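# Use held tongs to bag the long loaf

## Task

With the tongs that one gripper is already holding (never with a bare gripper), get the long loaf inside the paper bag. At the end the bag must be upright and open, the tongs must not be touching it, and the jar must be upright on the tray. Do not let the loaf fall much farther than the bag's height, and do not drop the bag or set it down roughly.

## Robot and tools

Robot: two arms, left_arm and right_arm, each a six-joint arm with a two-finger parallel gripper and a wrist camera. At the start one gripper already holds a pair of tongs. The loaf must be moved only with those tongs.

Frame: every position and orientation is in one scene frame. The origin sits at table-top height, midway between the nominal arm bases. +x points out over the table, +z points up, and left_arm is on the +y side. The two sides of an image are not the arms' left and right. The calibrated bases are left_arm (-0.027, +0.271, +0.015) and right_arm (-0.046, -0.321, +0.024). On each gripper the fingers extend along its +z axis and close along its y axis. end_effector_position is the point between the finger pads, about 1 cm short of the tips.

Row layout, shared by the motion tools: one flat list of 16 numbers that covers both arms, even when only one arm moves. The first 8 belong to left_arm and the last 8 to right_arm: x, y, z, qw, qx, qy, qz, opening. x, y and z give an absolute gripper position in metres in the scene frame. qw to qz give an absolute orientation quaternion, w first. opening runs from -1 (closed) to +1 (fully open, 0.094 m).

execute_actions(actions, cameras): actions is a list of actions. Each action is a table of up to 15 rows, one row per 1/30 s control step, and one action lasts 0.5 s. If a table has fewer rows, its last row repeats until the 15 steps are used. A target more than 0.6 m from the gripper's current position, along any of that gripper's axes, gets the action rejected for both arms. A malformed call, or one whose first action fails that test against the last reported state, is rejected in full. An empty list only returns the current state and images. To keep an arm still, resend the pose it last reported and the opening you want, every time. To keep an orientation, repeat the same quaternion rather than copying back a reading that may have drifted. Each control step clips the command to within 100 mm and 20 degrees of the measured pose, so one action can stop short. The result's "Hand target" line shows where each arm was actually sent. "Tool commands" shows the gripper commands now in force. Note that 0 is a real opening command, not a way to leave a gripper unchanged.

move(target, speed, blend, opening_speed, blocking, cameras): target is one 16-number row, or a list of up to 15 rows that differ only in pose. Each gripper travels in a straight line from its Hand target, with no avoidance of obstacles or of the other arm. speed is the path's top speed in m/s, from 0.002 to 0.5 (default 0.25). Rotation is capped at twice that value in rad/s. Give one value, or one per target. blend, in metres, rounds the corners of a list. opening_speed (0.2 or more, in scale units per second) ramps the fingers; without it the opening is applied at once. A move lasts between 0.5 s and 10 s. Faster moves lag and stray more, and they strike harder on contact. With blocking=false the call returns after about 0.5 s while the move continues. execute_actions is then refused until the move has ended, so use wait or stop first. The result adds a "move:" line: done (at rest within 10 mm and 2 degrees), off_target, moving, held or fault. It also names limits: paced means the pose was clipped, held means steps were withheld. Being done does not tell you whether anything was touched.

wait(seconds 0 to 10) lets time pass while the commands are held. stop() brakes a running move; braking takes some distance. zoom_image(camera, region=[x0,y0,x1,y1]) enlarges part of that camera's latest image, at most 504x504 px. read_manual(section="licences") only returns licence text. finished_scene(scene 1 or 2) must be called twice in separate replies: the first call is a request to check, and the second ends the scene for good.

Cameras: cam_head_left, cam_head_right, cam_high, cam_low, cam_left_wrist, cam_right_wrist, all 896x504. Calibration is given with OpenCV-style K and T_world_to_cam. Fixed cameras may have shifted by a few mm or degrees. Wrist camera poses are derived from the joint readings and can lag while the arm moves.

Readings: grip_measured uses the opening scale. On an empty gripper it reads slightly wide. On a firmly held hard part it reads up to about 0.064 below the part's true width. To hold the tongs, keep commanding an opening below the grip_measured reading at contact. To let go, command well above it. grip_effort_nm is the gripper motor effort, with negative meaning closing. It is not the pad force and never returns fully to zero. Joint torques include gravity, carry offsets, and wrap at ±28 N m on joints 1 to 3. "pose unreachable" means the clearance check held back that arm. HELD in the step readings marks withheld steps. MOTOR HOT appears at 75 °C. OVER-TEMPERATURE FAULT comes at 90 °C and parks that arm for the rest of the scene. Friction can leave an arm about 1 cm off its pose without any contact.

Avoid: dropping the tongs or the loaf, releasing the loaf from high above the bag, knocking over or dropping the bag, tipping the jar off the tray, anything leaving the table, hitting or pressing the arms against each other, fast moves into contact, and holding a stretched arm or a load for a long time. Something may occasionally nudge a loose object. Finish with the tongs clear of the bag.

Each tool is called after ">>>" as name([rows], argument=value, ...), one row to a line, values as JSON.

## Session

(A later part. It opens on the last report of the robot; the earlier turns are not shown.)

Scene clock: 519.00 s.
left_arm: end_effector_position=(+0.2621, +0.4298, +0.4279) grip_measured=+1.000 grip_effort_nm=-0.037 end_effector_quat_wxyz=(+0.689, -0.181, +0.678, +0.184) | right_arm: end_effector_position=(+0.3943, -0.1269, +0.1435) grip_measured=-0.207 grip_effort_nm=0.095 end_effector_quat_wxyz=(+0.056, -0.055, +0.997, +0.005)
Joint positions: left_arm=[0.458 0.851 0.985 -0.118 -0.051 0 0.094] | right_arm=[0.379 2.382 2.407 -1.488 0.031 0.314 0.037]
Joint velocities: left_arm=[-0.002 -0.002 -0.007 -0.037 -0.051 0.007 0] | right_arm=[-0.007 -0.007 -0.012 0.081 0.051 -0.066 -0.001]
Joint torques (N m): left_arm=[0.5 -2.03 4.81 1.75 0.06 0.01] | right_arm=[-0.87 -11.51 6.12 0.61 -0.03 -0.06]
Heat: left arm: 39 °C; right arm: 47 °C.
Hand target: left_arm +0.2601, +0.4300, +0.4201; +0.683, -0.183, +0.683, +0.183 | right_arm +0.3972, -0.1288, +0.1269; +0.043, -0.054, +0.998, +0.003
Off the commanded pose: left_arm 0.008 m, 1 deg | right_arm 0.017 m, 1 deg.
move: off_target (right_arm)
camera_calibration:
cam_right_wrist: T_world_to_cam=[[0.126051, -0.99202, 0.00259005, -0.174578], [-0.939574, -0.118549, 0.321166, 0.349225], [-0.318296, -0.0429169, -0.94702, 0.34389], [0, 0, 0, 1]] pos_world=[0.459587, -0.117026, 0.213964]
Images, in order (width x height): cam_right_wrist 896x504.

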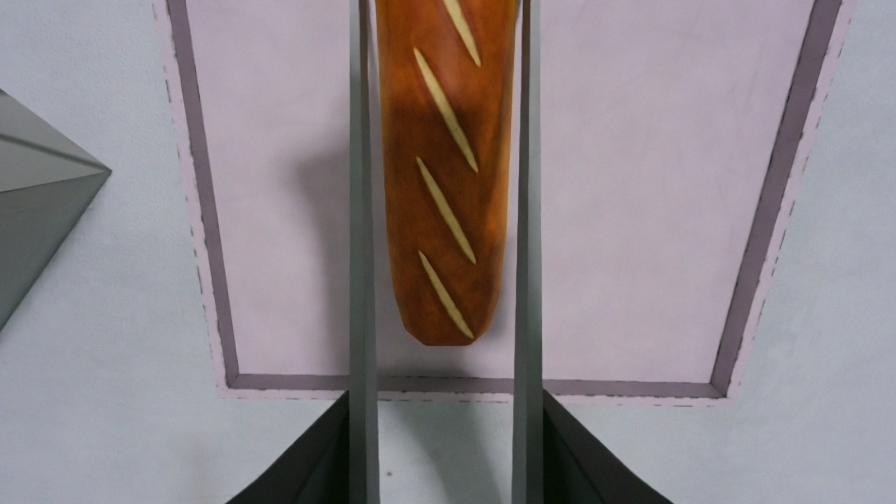

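>>> move(target=[0.26,0.43,0.42,0.683,-0.183,0.683,0.183,1.0,0.398,-0.1285,0.127,0.04356,-0.05403,0.99759,0.00236,-0.32], opening_speed=0.2, cameras=["cam_right_wrist"])

>>> move(target=[0.26,0.43,0.42,0.683,-0.183,0.683,0.183,1.0,0.398,-0.1285,0.127,0.04356,-0.05403,0.99759,0.00236,-0.40], opening_speed=0.2, cameras=["cam_right_wrist","cam_high"])

Scene clock: 526.07 s.
left_arm: end_effector_position=(+0.2621, +0.4298, +0.4279) grip_measured=+1.000 grip_effort_nm=-0.037 end_effector_quat_wxyz=(+0.689, -0.181, +0.678, +0.184) | right_arm: end_effector_position=(+0.3947, -0.1267, +0.1435) grip_measured=-0.314 grip_effort_nm=-0.286 end_effector_quat_wxyz=(+0.057, -0.055, +0.997, +0.005)
Joint positions: left_arm=[0.458 0.851 0.985 -0.118 -0.051 0 0.094] | right_arm=[0.379 2.382 2.407 -1.486 0.031 0.313 0.032]
Joint velocities: left_arm=[0.007 -0.002 0.017 -0.037 0.037 -0.007 0] | right_arm=[-0.017 -0.012 -0.002 -0.007 -0.066 -0.007 -0.001]
Joint torques (N m): left_arm=[0.65 -2.09 4.72 1.67 0.03 0.04] | right_arm=[-0.87 -11.34 6.32 0.58 -0.03 -0.06]
Heat: left arm: 39 °C; right arm: 47 °C.
Hand target: left_arm +0.2601, +0.4300, +0.4201; +0.683, -0.183, +0.683, +0.183 | right_arm +0.3973, -0.1288, +0.1271; +0.044, -0.054, +0.998, +0.003
Off the commanded pose: left_arm 0.008 m, 1 deg | right_arm 0.017 m, 2 deg.
move: off_target (right_arm)
camera_calibration:
cam_right_wrist: T_world_to_cam=[[0.126424, -0.991974, 0.00218435, -0.17455], [-0.939976, -0.119093, 0.319784, 0.349841], [-0.316957, -0.0424815, -0.947488, 0.343639], [0, 0, 0, 1]] pos_world=[0.459828, -0.116887, 0.214102]
Images, in order (width x height): cam_right_wrist 896x504.

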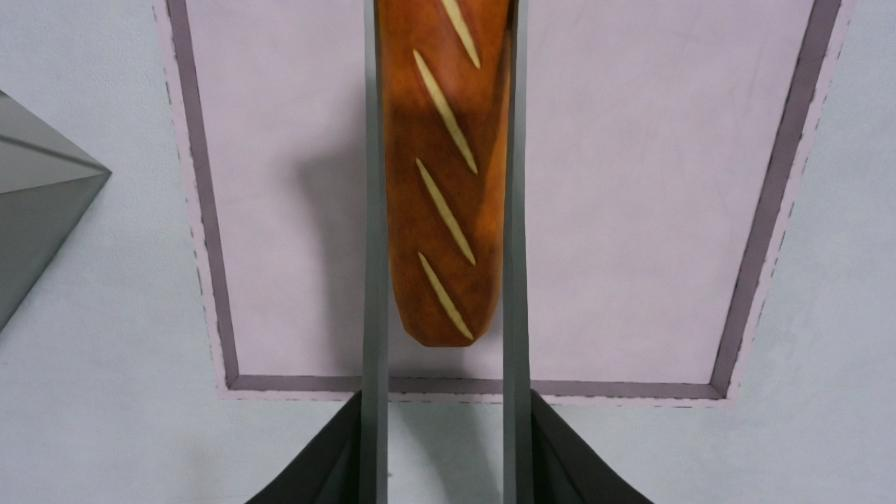

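Scene clock: 526.77 s.
left_arm: end_effector_position=(+0.2621, +0.4298, +0.4279) grip_measured=+1.000 grip_effort_nm=-0.037 end_effector_quat_wxyz=(+0.689, -0.181, +0.678, +0.184) | right_arm: end_effector_position=(+0.3947, -0.1267, +0.1435) grip_measured=-0.392 grip_effort_nm=-0.418 end_effector_quat_wxyz=(+0.057, -0.055, +0.997, +0.005)
Joint positions: left_arm=[0.458 0.851 0.985 -0.118 -0.051 0 0.094] | right_arm=[0.379 2.382 2.407 -1.486 0.031 0.313 0.029]
Joint velocities: left_arm=[-0.012 -0.002 -0.012 0.051 0.007 0.007 0] | right_arm=[-0.007 -0.007 -0.002 -0.051 -0.022 -0.022 -0.001]
Joint torques (N m): left_arm=[0.57 -2.3 4.59 1.67 0.05 0.01] | right_arm=[-0.87 -11.33 6.34 0.58 -0.03 -0.07]
Heat: left arm: 39 °C; right arm: 47 °C.
Hand target: left_arm +0.2601, +0.4300, +0.4201; +0.683, -0.183, +0.683, +0.183 | right_arm +0.3973, -0.1288, +0.1271; +0.044, -0.054, +0.998, +0.003
Off the commanded pose: left_arm 0.008 m, 1 deg | right_arm 0.017 m, 2 deg.
move: off_target (right_arm)
camera_calibration:
cam_right_wrist: T_world_to_cam=[[0.1268, -0.991926, 0.00222786, -0.174699], [-0.939933, -0.119435, 0.319783, 0.34978], [-0.316935, -0.0426424, -0.947488, 0.34361], [0, 0, 0, 1]] pos_world=[0.459824, -0.11686, 0.214102]
Images, in order (width x height): cam_high 896x504, cam_right_wrist 896x504.

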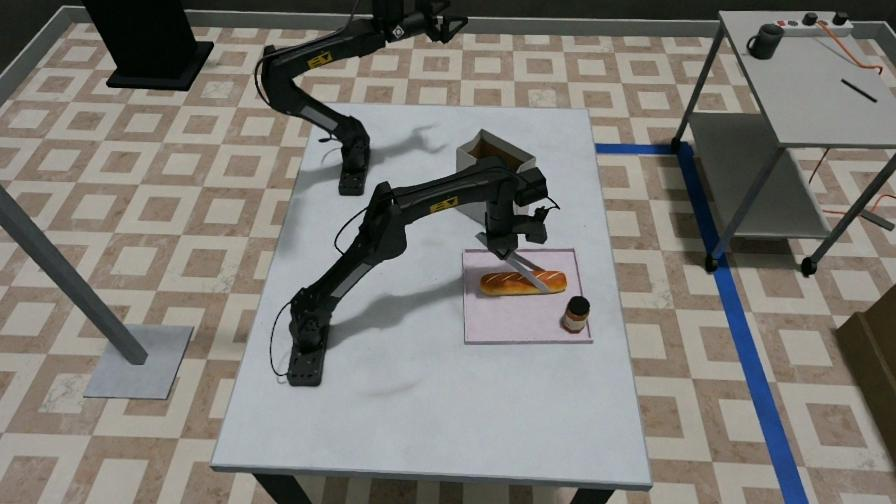

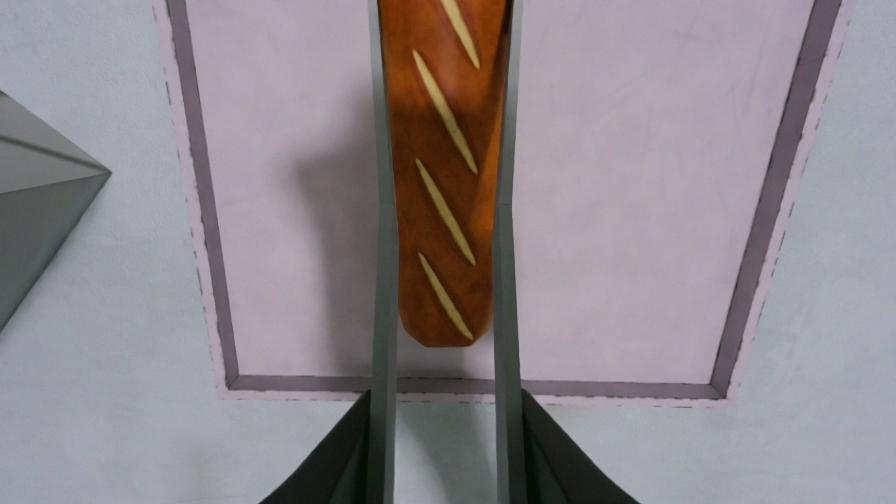

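>>> move([
  [0.26,0.43,0.42,0.683,-0.183,0.683,0.183,1.0,0.395,-0.1280,0.20,0.08703,-0.05387,0.99474,0.00471,-0.40],
  [0.26,0.43,0.42,0.683,-0.183,0.683,0.183,1.0,0.38,-0.1300,0.29,0.17338,-0.05326,0.98337,0.00939,-0.40],
], speed=0.08, blend=0.03, cameras=["cam_right_wrist","cam_high","cam_low","cam_head_left"])

Scene clock: 538.03 s.
left_arm: end_effector_position=(+0.2621, +0.4298, +0.4279) grip_measured=+1.000 grip_effort_nm=-0.037 end_effector_quat_wxyz=(+0.689, -0.181, +0.678, +0.184) | right_arm: end_effector_position=(+0.3806, -0.1290, +0.2611) grip_measured=-0.393 grip_effort_nm=-0.379 end_effector_quat_wxyz=(+0.174, -0.060, +0.983, +0.018)
Joint positions: left_arm=[0.458 0.851 0.985 -0.118 -0.051 0 0.094] | right_arm=[0.413 2.2 2.543 -1.576 0.101 0.321 0.029]
Joint velocities: left_arm=[-0.012 0.002 -0.002 -0.007 0.037 0.022 0] | right_arm=[-0.007 -0.002 -0.002 -0.051 -0.022 -0.051 0.001]
Joint torques (N m): left_arm=[0.53 -2.18 4.7 1.65 0.04 0.01] | right_arm=[0.69 -16.25 9.05 1.01 0.3 0.04]
Heat: left arm: 39 °C; right arm: 49 °C.
Hand target: left_arm +0.2601, +0.4300, +0.4201; +0.683, -0.183, +0.683, +0.183 | right_arm +0.3811, -0.1296, +0.2897; +0.216, -0.056, +0.974, +0.025
Off the commanded pose: left_arm 0.008 m, 1 deg | right_arm 0.029 m, 1 deg.
joint read past its limit (right arm) — joint 4 (wrist pitch), lower limit.
joint sent to its limit (right arm) — joint 4 (wrist pitch), lower limit. The joint targets are off in orientation, not in position.
move: off_target (right_arm)
camera_calibration:
cam_right_wrist: T_world_to_cam=[[0.137926, -0.990433, -0.00440537, -0.177753], [-0.986552, -0.137776, 0.0879349, 0.374601], [-0.0877006, -0.00778236, -0.996116, 0.380383], [0, 0, 0, 1]] pos_world=[0.42744, -0.121481, 0.345182]
Images, in order (width x height): cam_head_left 896x504, cam_high 896x504, cam_low 896x504, cam_right_wrist 896x504.

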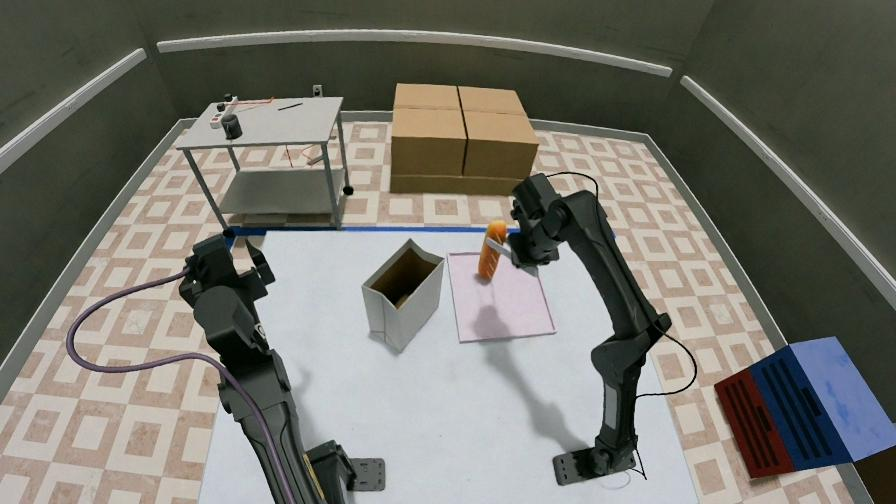

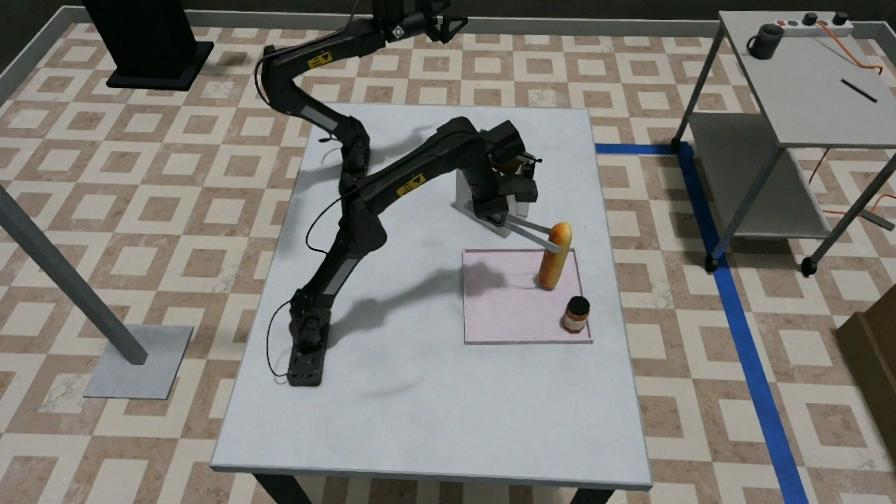

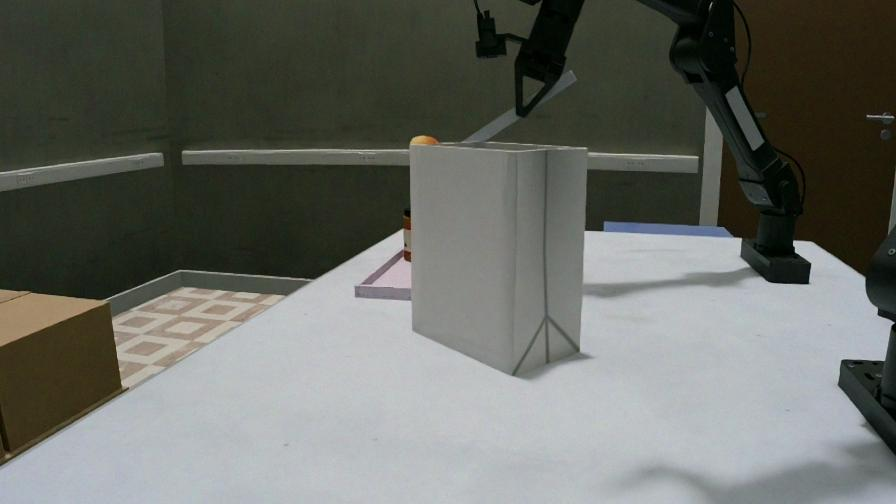

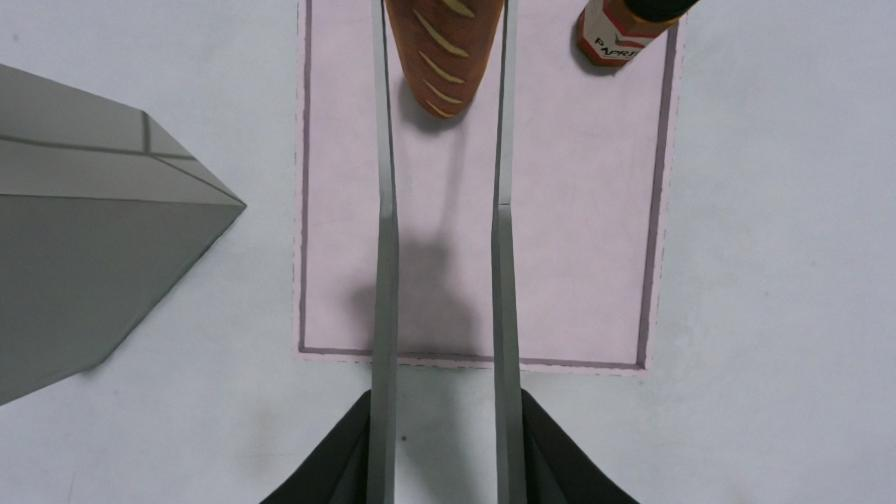

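>>> move([
  [0.26,0.43,0.42,0.683,-0.183,0.683,0.183,1.0,0.365,-0.1300,0.35,0.2909,-0.0517,0.9549,0.01575,-0.40],
  [0.26,0.43,0.42,0.683,-0.183,0.683,0.183,1.0,0.345,-0.1300,0.43,0.39817,-0.04959,0.91572,0.02156,-0.40],
], speed=0.1, blend=0.03, cameras=["cam_right_wrist","cam_high","cam_low","cam_head_left"])

Scene clock: 549.93 s.
left_arm: end_effector_position=(+0.2621, +0.4298, +0.4279) grip_measured=+1.000 grip_effort_nm=-0.032 end_effector_quat_wxyz=(+0.689, -0.181, +0.678, +0.184) | right_arm: end_effector_position=(+0.3514, -0.1226, +0.4013) grip_measured=-0.393 grip_effort_nm=-0.379 end_effector_quat_wxyz=(+0.373, -0.062, +0.926, +0.016)
Joint positions: left_arm=[0.458 0.851 0.985 -0.118 -0.051 0 0.094] | right_arm=[0.543 2.048 2.768 -1.586 0.325 0.336 0.029]
Joint velocities: left_arm=[0.007 -0.007 -0.022 0.007 -0.051 -0.007 0] | right_arm=[0.012 0.017 -0.012 -0.007 -0.007 -0.022 0.001]
Joint torques (N m): left_arm=[0.4 -2.29 4.59 1.67 0.07 -0.01] | right_arm=[0.61 -13.16 7.61 1.63 0.49 -0.08]
Heat: left arm: 39 °C; right arm: 55 °C.
Hand target: left_arm +0.2601, +0.4300, +0.4201; +0.683, -0.183, +0.683, +0.183 | right_arm +0.3463, -0.1288, +0.4298; +0.413, -0.053, +0.909, +0.023
Off the commanded pose: left_arm 0.008 m, 1 deg | right_arm 0.030 m, 3 deg.
joint read past its limit (right arm) — joint 4 (wrist pitch), lower limit.
joint sent to its limit (right arm) — joint 4 (wrist pitch), lower limit. The joint targets still meet the commanded pose.
move: off_target (right_arm)
camera_calibration:
cam_right_wrist: T_world_to_cam=[[0.136018, -0.990225, 0.0308774, -0.180193], [-0.937602, -0.138732, -0.318834, 0.480239], [0.320001, 0.0144165, -0.947308, 0.357435], [0, 0, 0, 1]] pos_world=[0.360403, -0.11696, 0.497281]
Images, in order (width x height): cam_head_left 896x504, cam_high 896x504, cam_low 896x504, cam_right_wrist 896x504.

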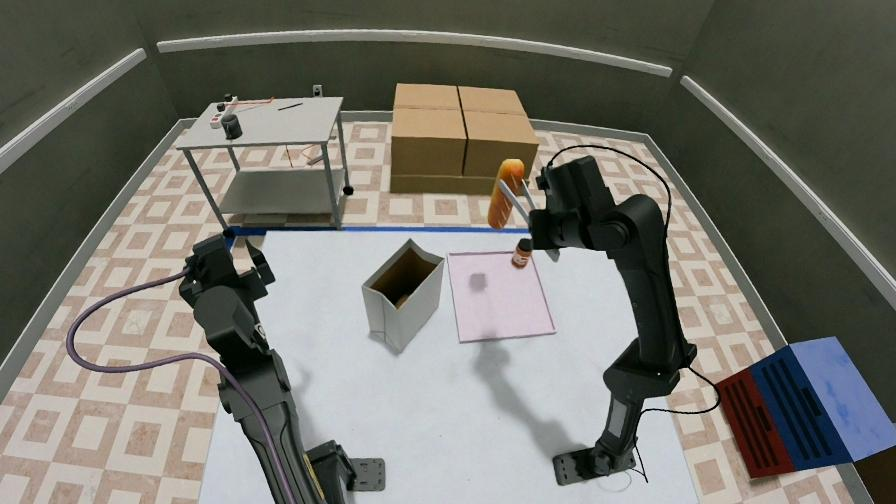

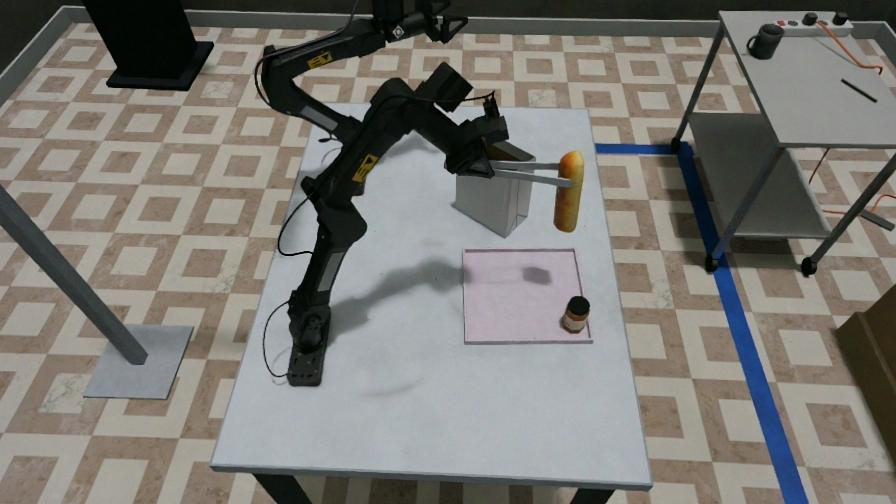

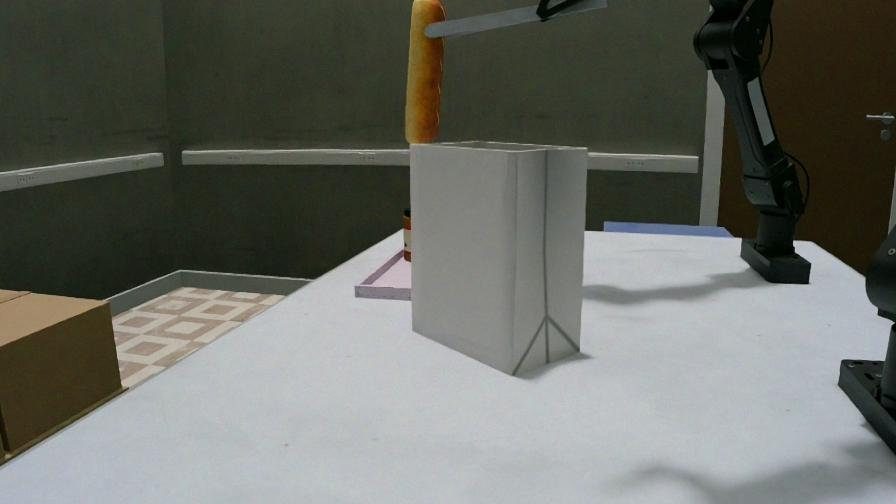

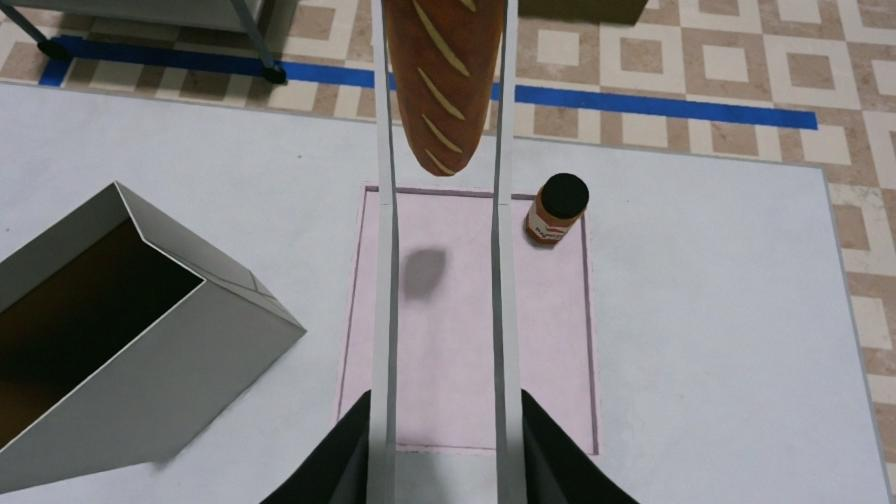

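>>> move(target=[0.26,0.43,0.42,0.683,-0.183,0.683,0.183,1.0,0.345,-0.1300,0.465,0.4234,-0.0490,0.9044,0.0229,-0.40], speed=0.1, cameras=["cam_right_wrist","cam_high","cam_low"])

Scene clock: 564.63 s.
left_arm: end_effector_position=(+0.2621, +0.4298, +0.4279) grip_measured=+1.000 grip_effort_nm=-0.037 end_effector_quat_wxyz=(+0.689, -0.181, +0.678, +0.184) | right_arm: end_effector_position=(+0.3487, -0.1257, +0.4306) grip_measured=-0.393 grip_effort_nm=-0.374 end_effector_quat_wxyz=(+0.415, -0.065, +0.907, +0.024)
Joint positions: left_arm=[0.458 0.851 0.985 -0.118 -0.051 0 0.094] | right_arm=[0.549 2.035 2.836 -1.569 0.347 0.303 0.029]
Joint velocities: left_arm=[0.002 -0.012 -0.002 0.022 0.007 0.007 0] | right_arm=[0.002 -0.002 -0.007 -0.022 0.095 0.037 0]
Joint torques (N m): left_arm=[0.47 -2.1 4.68 1.68 0.05 0.07] | right_arm=[0.79 -12.93 7.06 1.98 0.49 -0.05]
Heat: left arm: 39 °C; right arm: 52 °C.
Hand target: left_arm +0.2601, +0.4300, +0.4201; +0.683, -0.183, +0.683, +0.183 | right_arm +0.3437, -0.1308, +0.4639; +0.463, -0.053, +0.884, +0.037
Off the commanded pose: left_arm 0.008 m, 1 deg | right_arm 0.035 m, 2 deg.
elbow stopped short (right arm): the move would have taken joint 3 (elbow) straighter than the controller allows.
joint read past its limit (right arm) — joint 4 (wrist pitch), lower limit.
move: off_target (right_arm)
camera_calibration:
cam_right_wrist: T_world_to_cam=[[0.146161, -0.988914, 0.0261757, -0.185233], [-0.902392, -0.144123, -0.4061, 0.511278], [0.405371, 0.0357355, -0.913453, 0.344461], [0, 0, 0, 1]] pos_world=[0.348812, -0.121802, 0.527128]
Images, in order (width x height): cam_high 896x504, cam_low 896x504, cam_right_wrist 896x504.

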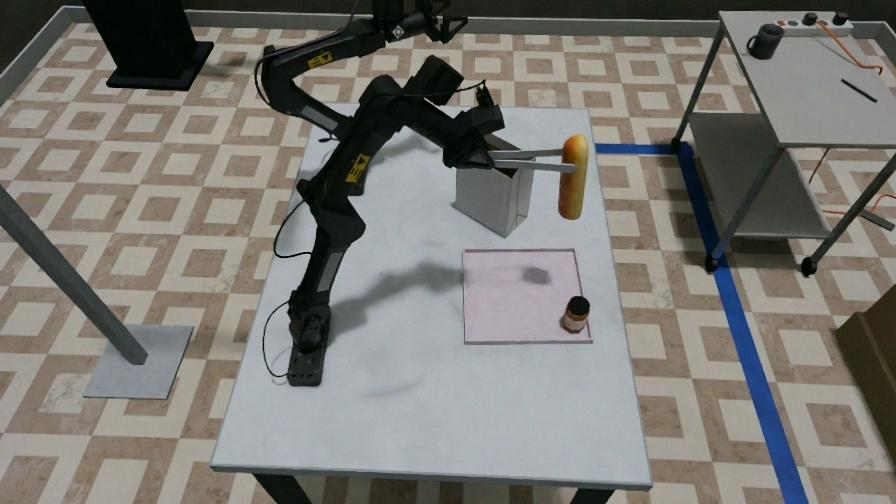

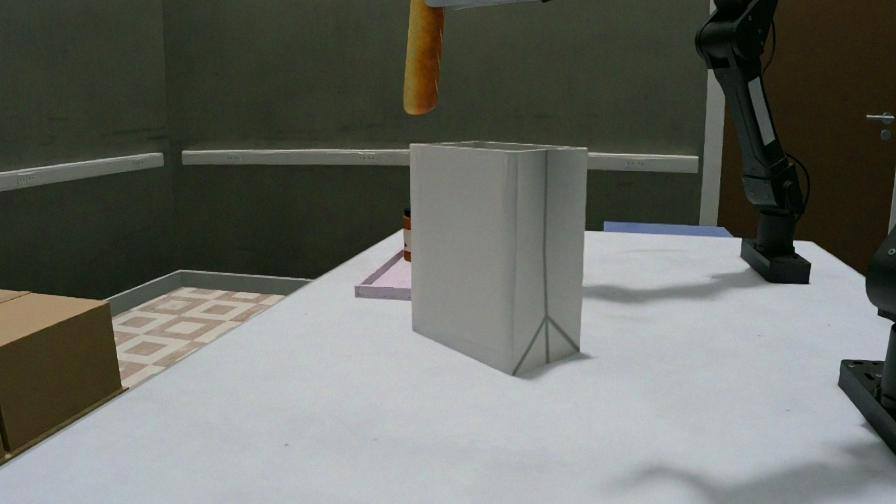

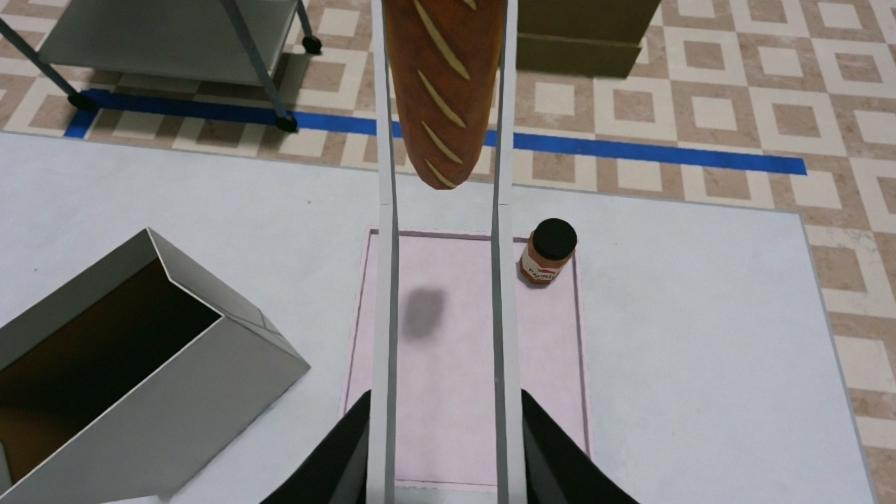

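>>> move(target=[0.26,0.43,0.42,0.683,-0.183,0.683,0.183,1.0,0.312,-0.080,0.465,0.42798,-0.19453,0.87749,0.09488,-0.40], speed=0.1, cameras=["cam_right_wrist","cam_low"])

Scene clock: 591.83 s.
left_arm: end_effector_position=(+0.2621, +0.4298, +0.4279) grip_measured=+1.000 grip_effort_nm=-0.037 end_effector_quat_wxyz=(+0.689, -0.181, +0.678, +0.184) | right_arm: end_effector_position=(+0.3191, -0.0781, +0.4323) grip_measured=-0.393 grip_effort_nm=-0.364 end_effector_quat_wxyz=(+0.398, -0.198, +0.892, +0.077)
Joint positions: left_arm=[0.458 0.851 0.985 -0.118 -0.051 0 0.094] | right_arm=[0.614 2.019 2.836 -1.568 0.185 0.142 0.029]
Joint velocities: left_arm=[0.012 -0.012 0.012 0.037 0.066 0.022 0] | right_arm=[0.002 -0.007 0.002 0.066 -0.007 0.037 0]
Joint torques (N m): left_arm=[0.62 -2.24 4.6 1.64 0.05 0.01] | right_arm=[0.61 -13.07 7.02 1.9 0.06 -0.06]
Heat: left arm: 39 °C; right arm: 54 °C.
Hand target: left_arm +0.2601, +0.4300, +0.4201; +0.683, -0.183, +0.683, +0.183 | right_arm +0.3103, -0.0810, +0.4640; +0.440, -0.194, +0.871, +0.098
Off the commanded pose: left_arm 0.008 m, 1 deg | right_arm 0.033 m, 4 deg.
elbow stopped short (right arm): the move would have taken joint 3 (elbow) straighter than the controller allows.
joint read past its limit (right arm) — joint 4 (wrist pitch), lower limit.
move: off_target (right_arm)
camera_calibration:
cam_right_wrist: T_world_to_cam=[[0.422314, -0.905726, 0.0362193, -0.219811], [-0.830614, -0.402672, -0.384624, 0.439699], [0.362948, 0.132348, -0.922362, 0.381235], [0, 0, 0, 1]] pos_world=[0.319681, -0.0724898, 0.528718]
Images, in order (width x height): cam_low 896x504, cam_right_wrist 896x504.

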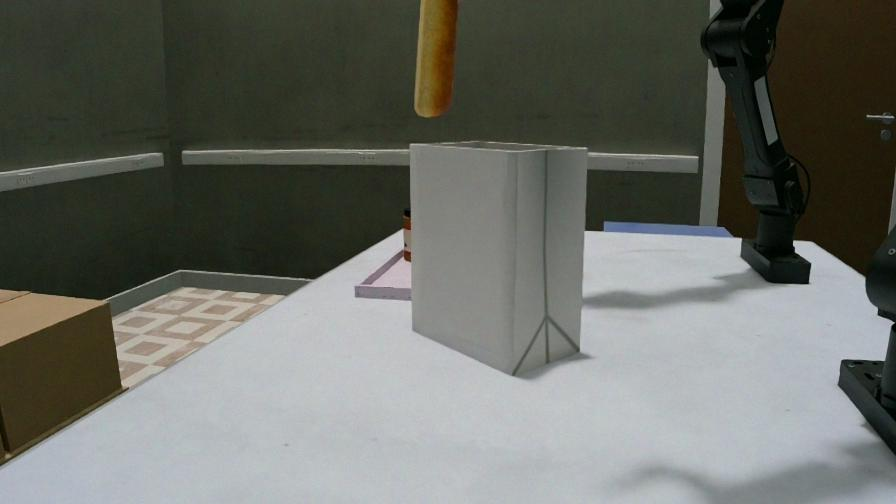

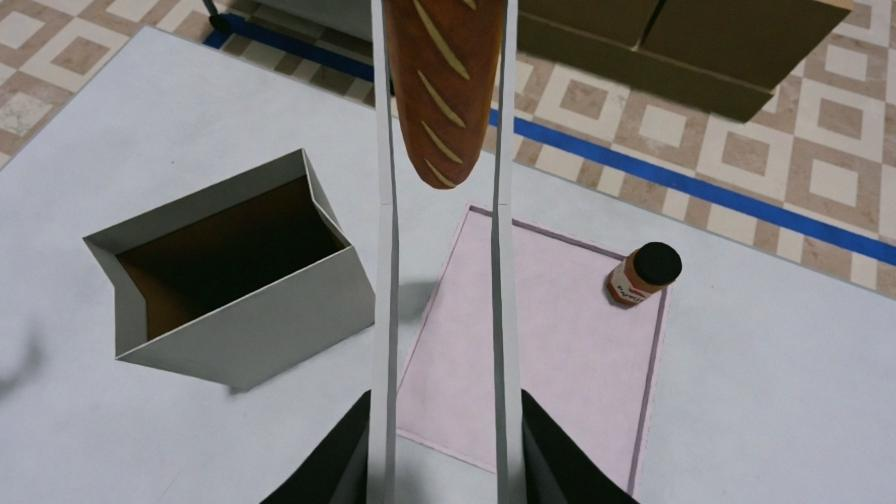

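>>> move(target=[0.26,0.43,0.42,0.683,-0.183,0.683,0.183,1.0,0.264,0.012,0.465,0.3989,-0.37272,0.81786,0.18179,-0.40], speed=0.1, cameras=["cam_right_wrist","cam_low","cam_head_right","cam_head_left","cam_high"])

Scene clock: 602.33 s.
left_arm: end_effector_position=(+0.2621, +0.4298, +0.4279) grip_measured=+1.000 grip_effort_nm=-0.042 end_effector_quat_wxyz=(+0.689, -0.181, +0.678, +0.184) | right_arm: end_effector_position=(+0.2616, +0.0042, +0.4433) grip_measured=-0.393 grip_effort_nm=-0.379 end_effector_quat_wxyz=(+0.391, -0.368, +0.826, +0.171)
Joint positions: left_arm=[0.458 0.851 0.985 -0.118 -0.051 0 0.094] | right_arm=[0.756 2.014 2.836 -1.51 -0.023 -0.025 0.029]
Joint velocities: left_arm=[-0.017 0.002 0.002 0.007 0.007 0.095 0] | right_arm=[-0.017 -0.002 -0.007 -0.066 0.007 -0.022 0]
Joint torques (N m): left_arm=[0.58 -2.11 4.63 1.68 0.07 0.02] | right_arm=[0.54 -9.5 7.08 2.17 -0.13 -0.03]
Heat: left arm: 39 °C; right arm: 53 °C.
Hand target: left_arm +0.2601, +0.4300, +0.4201; +0.683, -0.183, +0.683, +0.183 | right_arm +0.2613, +0.0107, +0.4644; +0.425, -0.368, +0.805, +0.190
Off the commanded pose: left_arm 0.008 m, 1 deg | right_arm 0.023 m, 2 deg.
elbow stopped short (right arm): the move would have taken joint 3 (elbow) straighter than the controller allows.
move: off_target (right_arm)
camera_calibration:
cam_right_wrist: T_world_to_cam=[[0.74646, -0.665104, 0.020816, -0.200367], [-0.594325, -0.680441, -0.428693, 0.38821], [0.299289, 0.307631, -0.90321, 0.408741], [0, 0, 0, 1]] pos_world=[0.257957, 0.00514768, 0.539773]
Images, in order (width x height): cam_head_left 896x504, cam_head_right 896x504, cam_high 896x504, cam_low 896x504, cam_right_wrist 896x504.

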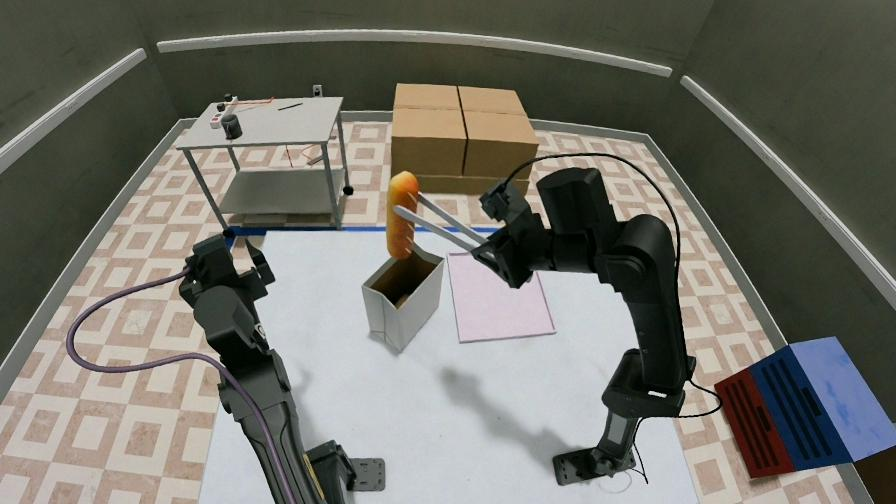

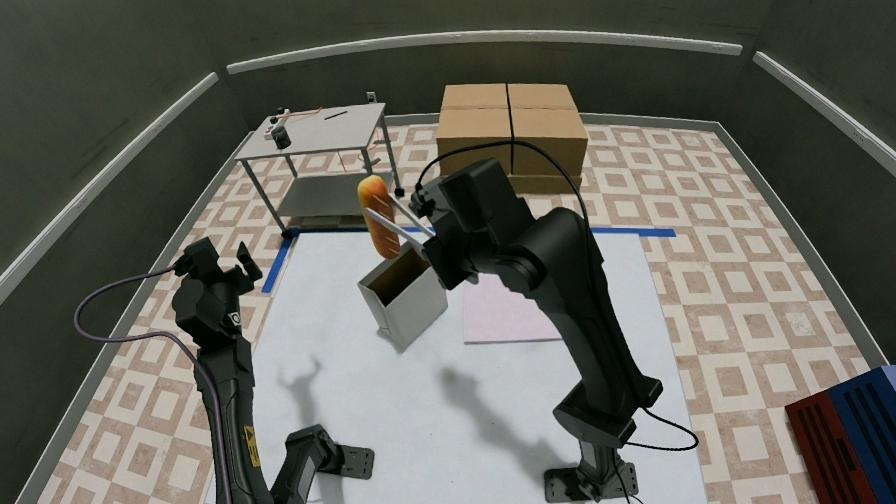

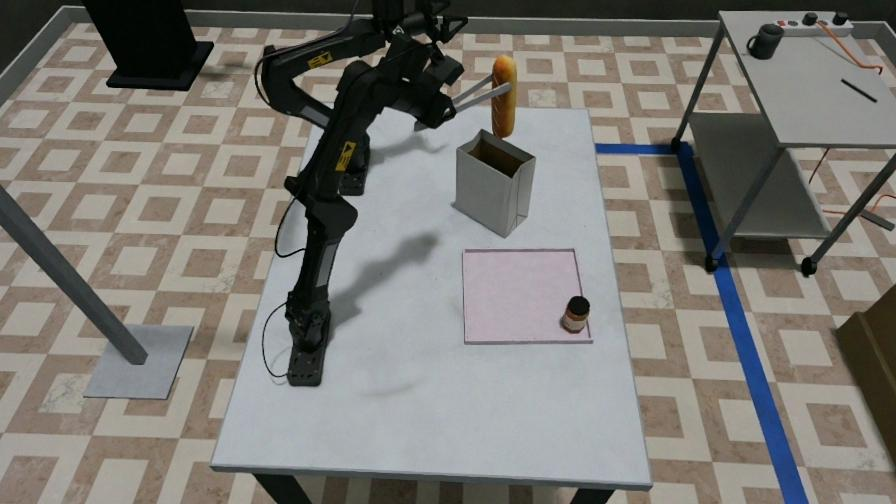

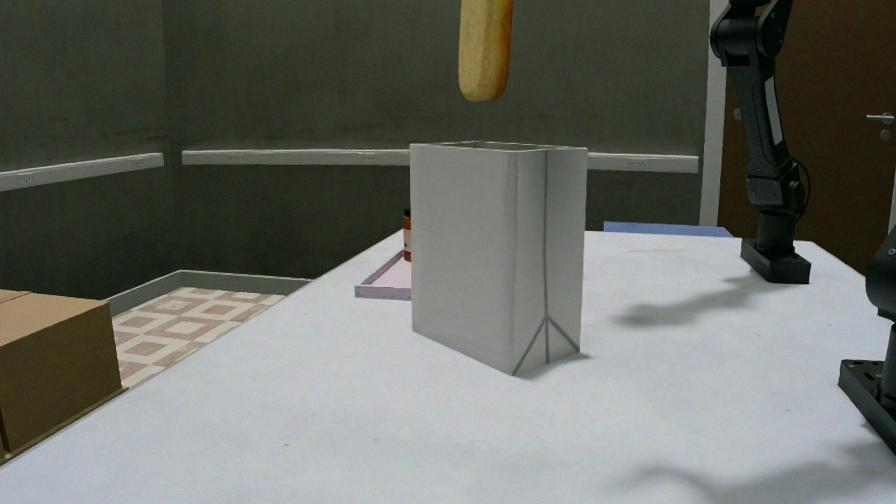

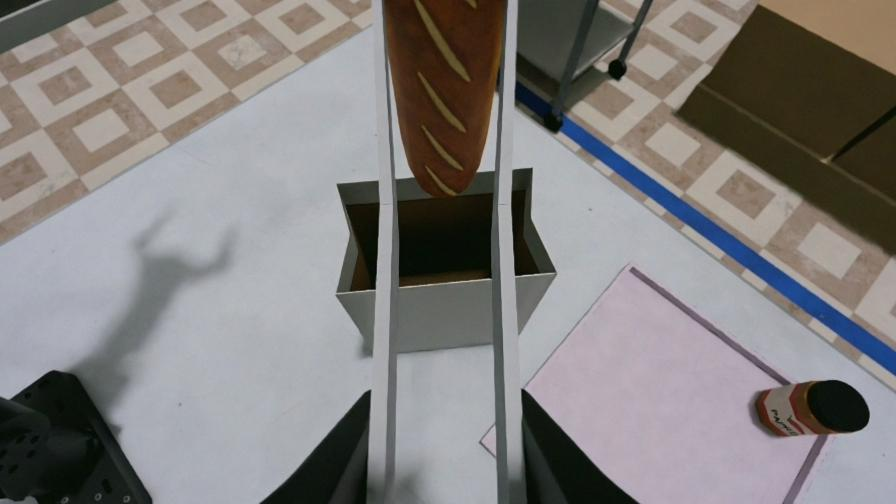

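>>> move(target=[0.26,0.43,0.42,0.683,-0.183,0.683,0.183,1.0,0.275,0.023,0.435,0.35991,-0.3948,0.82773,0.17167,-0.40], speed=0.05, cameras=["cam_right_wrist","cam_low","cam_head_left","cam_high"])

Scene clock: 620.30 s.
left_arm: end_effector_position=(+0.2621, +0.4298, +0.4279) grip_measured=+1.000 grip_effort_nm=-0.037 end_effector_quat_wxyz=(+0.689, -0.181, +0.678, +0.184) | right_arm: end_effector_position=(+0.2666, +0.0160, +0.4262) grip_measured=-0.393 grip_effort_nm=-0.379 end_effector_quat_wxyz=(+0.372, -0.389, +0.825, +0.173)
Joint positions: left_arm=[0.458 0.851 0.985 -0.118 -0.051 0 0.094] | right_arm=[0.752 2.054 2.836 -1.508 -0.059 -0.057 0.029]
Joint velocities: left_arm=[0.002 0.002 0.007 -0.037 -0.007 -0.037 0] | right_arm=[0.007 -0.022 -0.012 0.051 -0.007 -0.066 -0.001]
Joint torques (N m): left_arm=[0.2 -2.02 4.74 1.69 0.07 0.06] | right_arm=[-0.79 -8.1 7.25 1.97 -0.16 -0.06]
Heat: left arm: 39 °C; right arm: 49 °C.
Hand target: left_arm +0.2601, +0.4300, +0.4201; +0.683, -0.183, +0.683, +0.183 | right_arm +0.2741, +0.0220, +0.4341; +0.390, -0.388, +0.814, +0.184
Off the commanded pose: left_arm 0.008 m, 1 deg | right_arm 0.014 m, 2 deg.
elbow stopped short (right arm): the move would have taken joint 3 (elbow) straighter than the controller allows.
move: off_target (right_arm)
camera_calibration:
cam_right_wrist: T_world_to_cam=[[0.775934, -0.630522, 0.0191762, -0.203621], [-0.5736, -0.717882, -0.394497, 0.37234], [0.262505, 0.295104, -0.918697, 0.404813], [0, 0, 0, 1]] pos_world=[0.265305, 0.0194461, 0.522692]
Images, in order (width x height): cam_head_left 896x504, cam_high 896x504, cam_low 896x504, cam_right_wrist 896x504.

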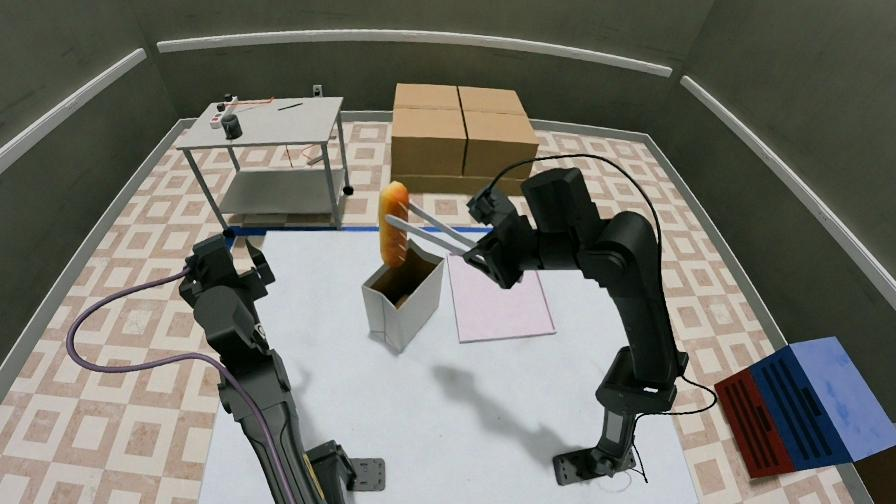

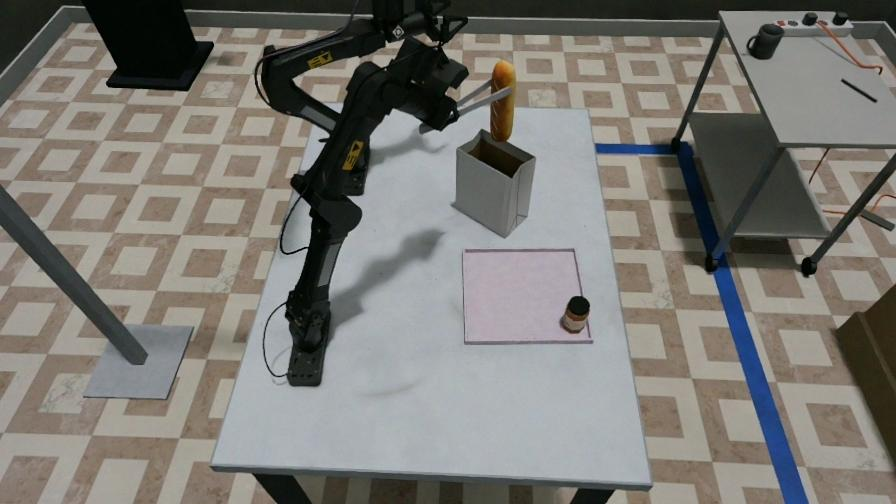

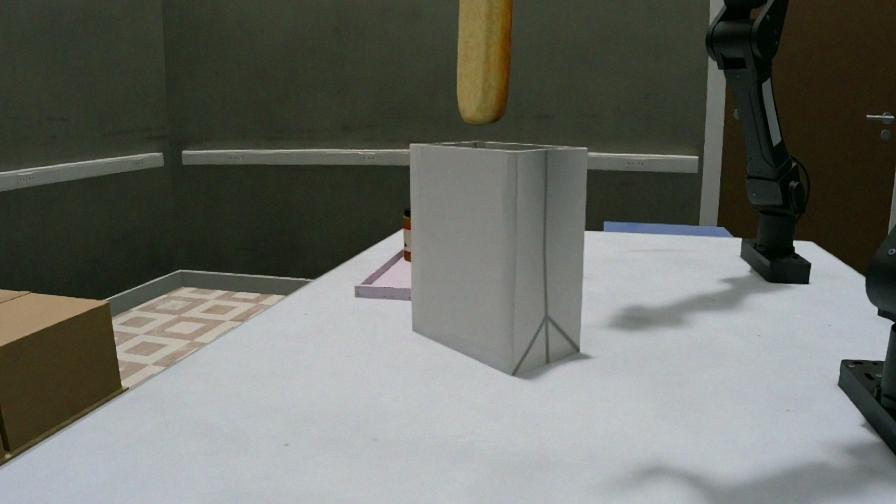

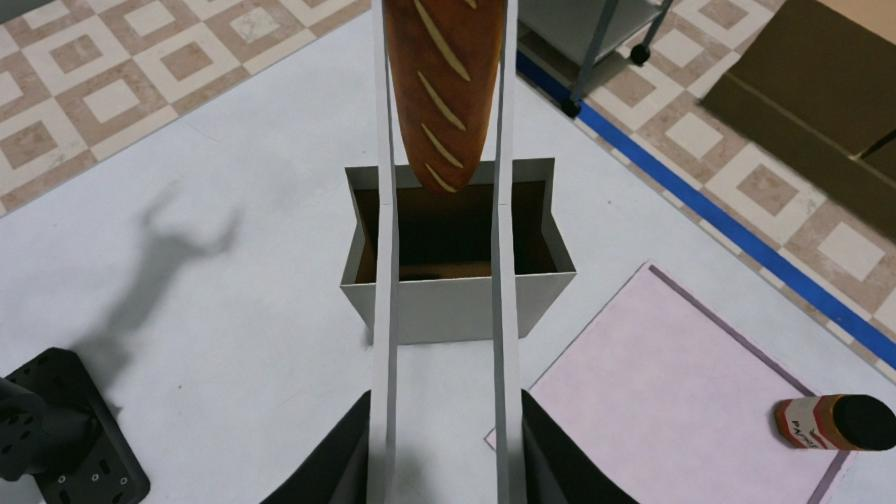

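>>> move(target=[0.26,0.43,0.42,0.683,-0.183,0.683,0.183,1.0,0.281,0.0195,0.428,0.3308,-0.40056,0.83979,0.15778,-0.40], speed=0.05, cameras=["cam_right_wrist","cam_low"])

Scene clock: 650.00 s.
left_arm: end_effector_position=(+0.2621, +0.4298, +0.4279) grip_measured=+1.000 grip_effort_nm=-0.042 end_effector_quat_wxyz=(+0.689, -0.181, +0.678, +0.184) | right_arm: end_effector_position=(+0.2722, +0.0136, +0.4223) grip_measured=-0.393 grip_effort_nm=-0.379 end_effector_quat_wxyz=(+0.369, -0.391, +0.826, +0.170)
Joint positions: left_arm=[0.458 0.851 0.985 -0.118 -0.051 0 0.094] | right_arm=[0.737 2.063 2.836 -1.51 -0.067 -0.071 0.029]
Joint velocities: left_arm=[-0.007 -0.012 -0.017 0.007 -0.007 0.007 0] | right_arm=[0.012 0.012 0.002 0.051 -0.022 0.022 0.001]
Joint torques (N m): left_arm=[0.53 -2 4.63 1.69 0.04 0] | right_arm=[-1.06 -7.84 7.32 1.9 -0.19 -0.07]
Heat: left arm: 39 °C; right arm: 48 °C.
Hand target: left_arm +0.2601, +0.4300, +0.4201; +0.683, -0.183, +0.683, +0.183 | right_arm +0.2805, +0.0188, +0.4270; +0.383, -0.389, +0.819, +0.178
Off the commanded pose: left_arm 0.008 m, 1 deg | right_arm 0.012 m, 5 deg.
elbow stopped short (right arm): the move would have taken joint 3 (elbow) straighter than the controller allows.
move: off_target (right_arm)
camera_calibration:
cam_right_wrist: T_world_to_cam=[[0.775751, -0.630626, 0.0228253, -0.210833], [-0.575111, -0.721422, -0.385743, 0.369048], [0.259726, 0.286113, -0.922324, 0.40286], [0, 0, 0, 1]] pos_world=[0.271164, 0.018019, 0.518737]
Images, in order (width x height): cam_low 896x504, cam_right_wrist 896x504.

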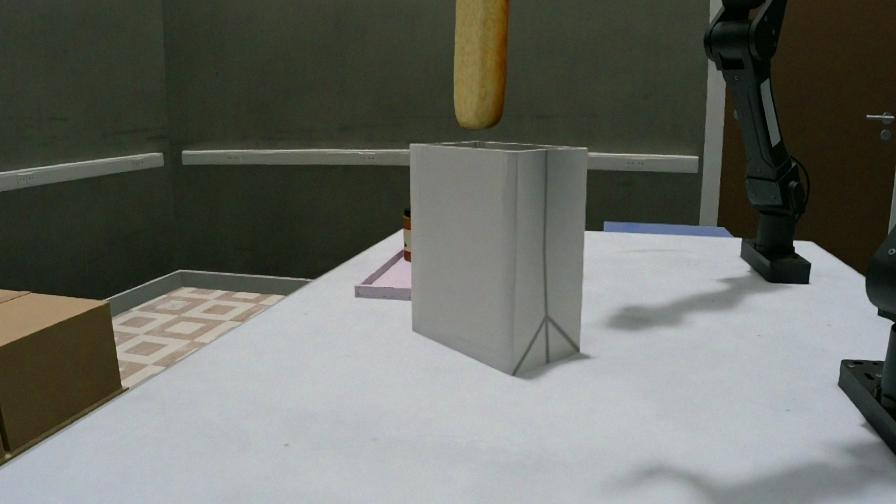

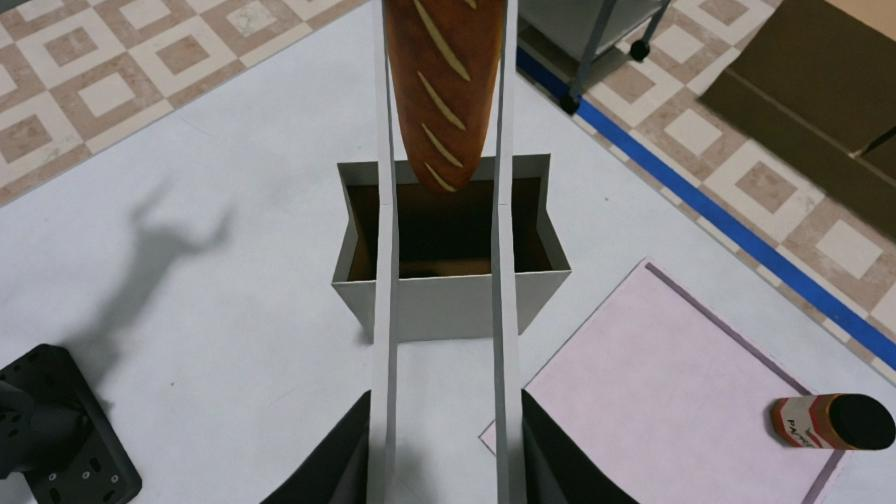

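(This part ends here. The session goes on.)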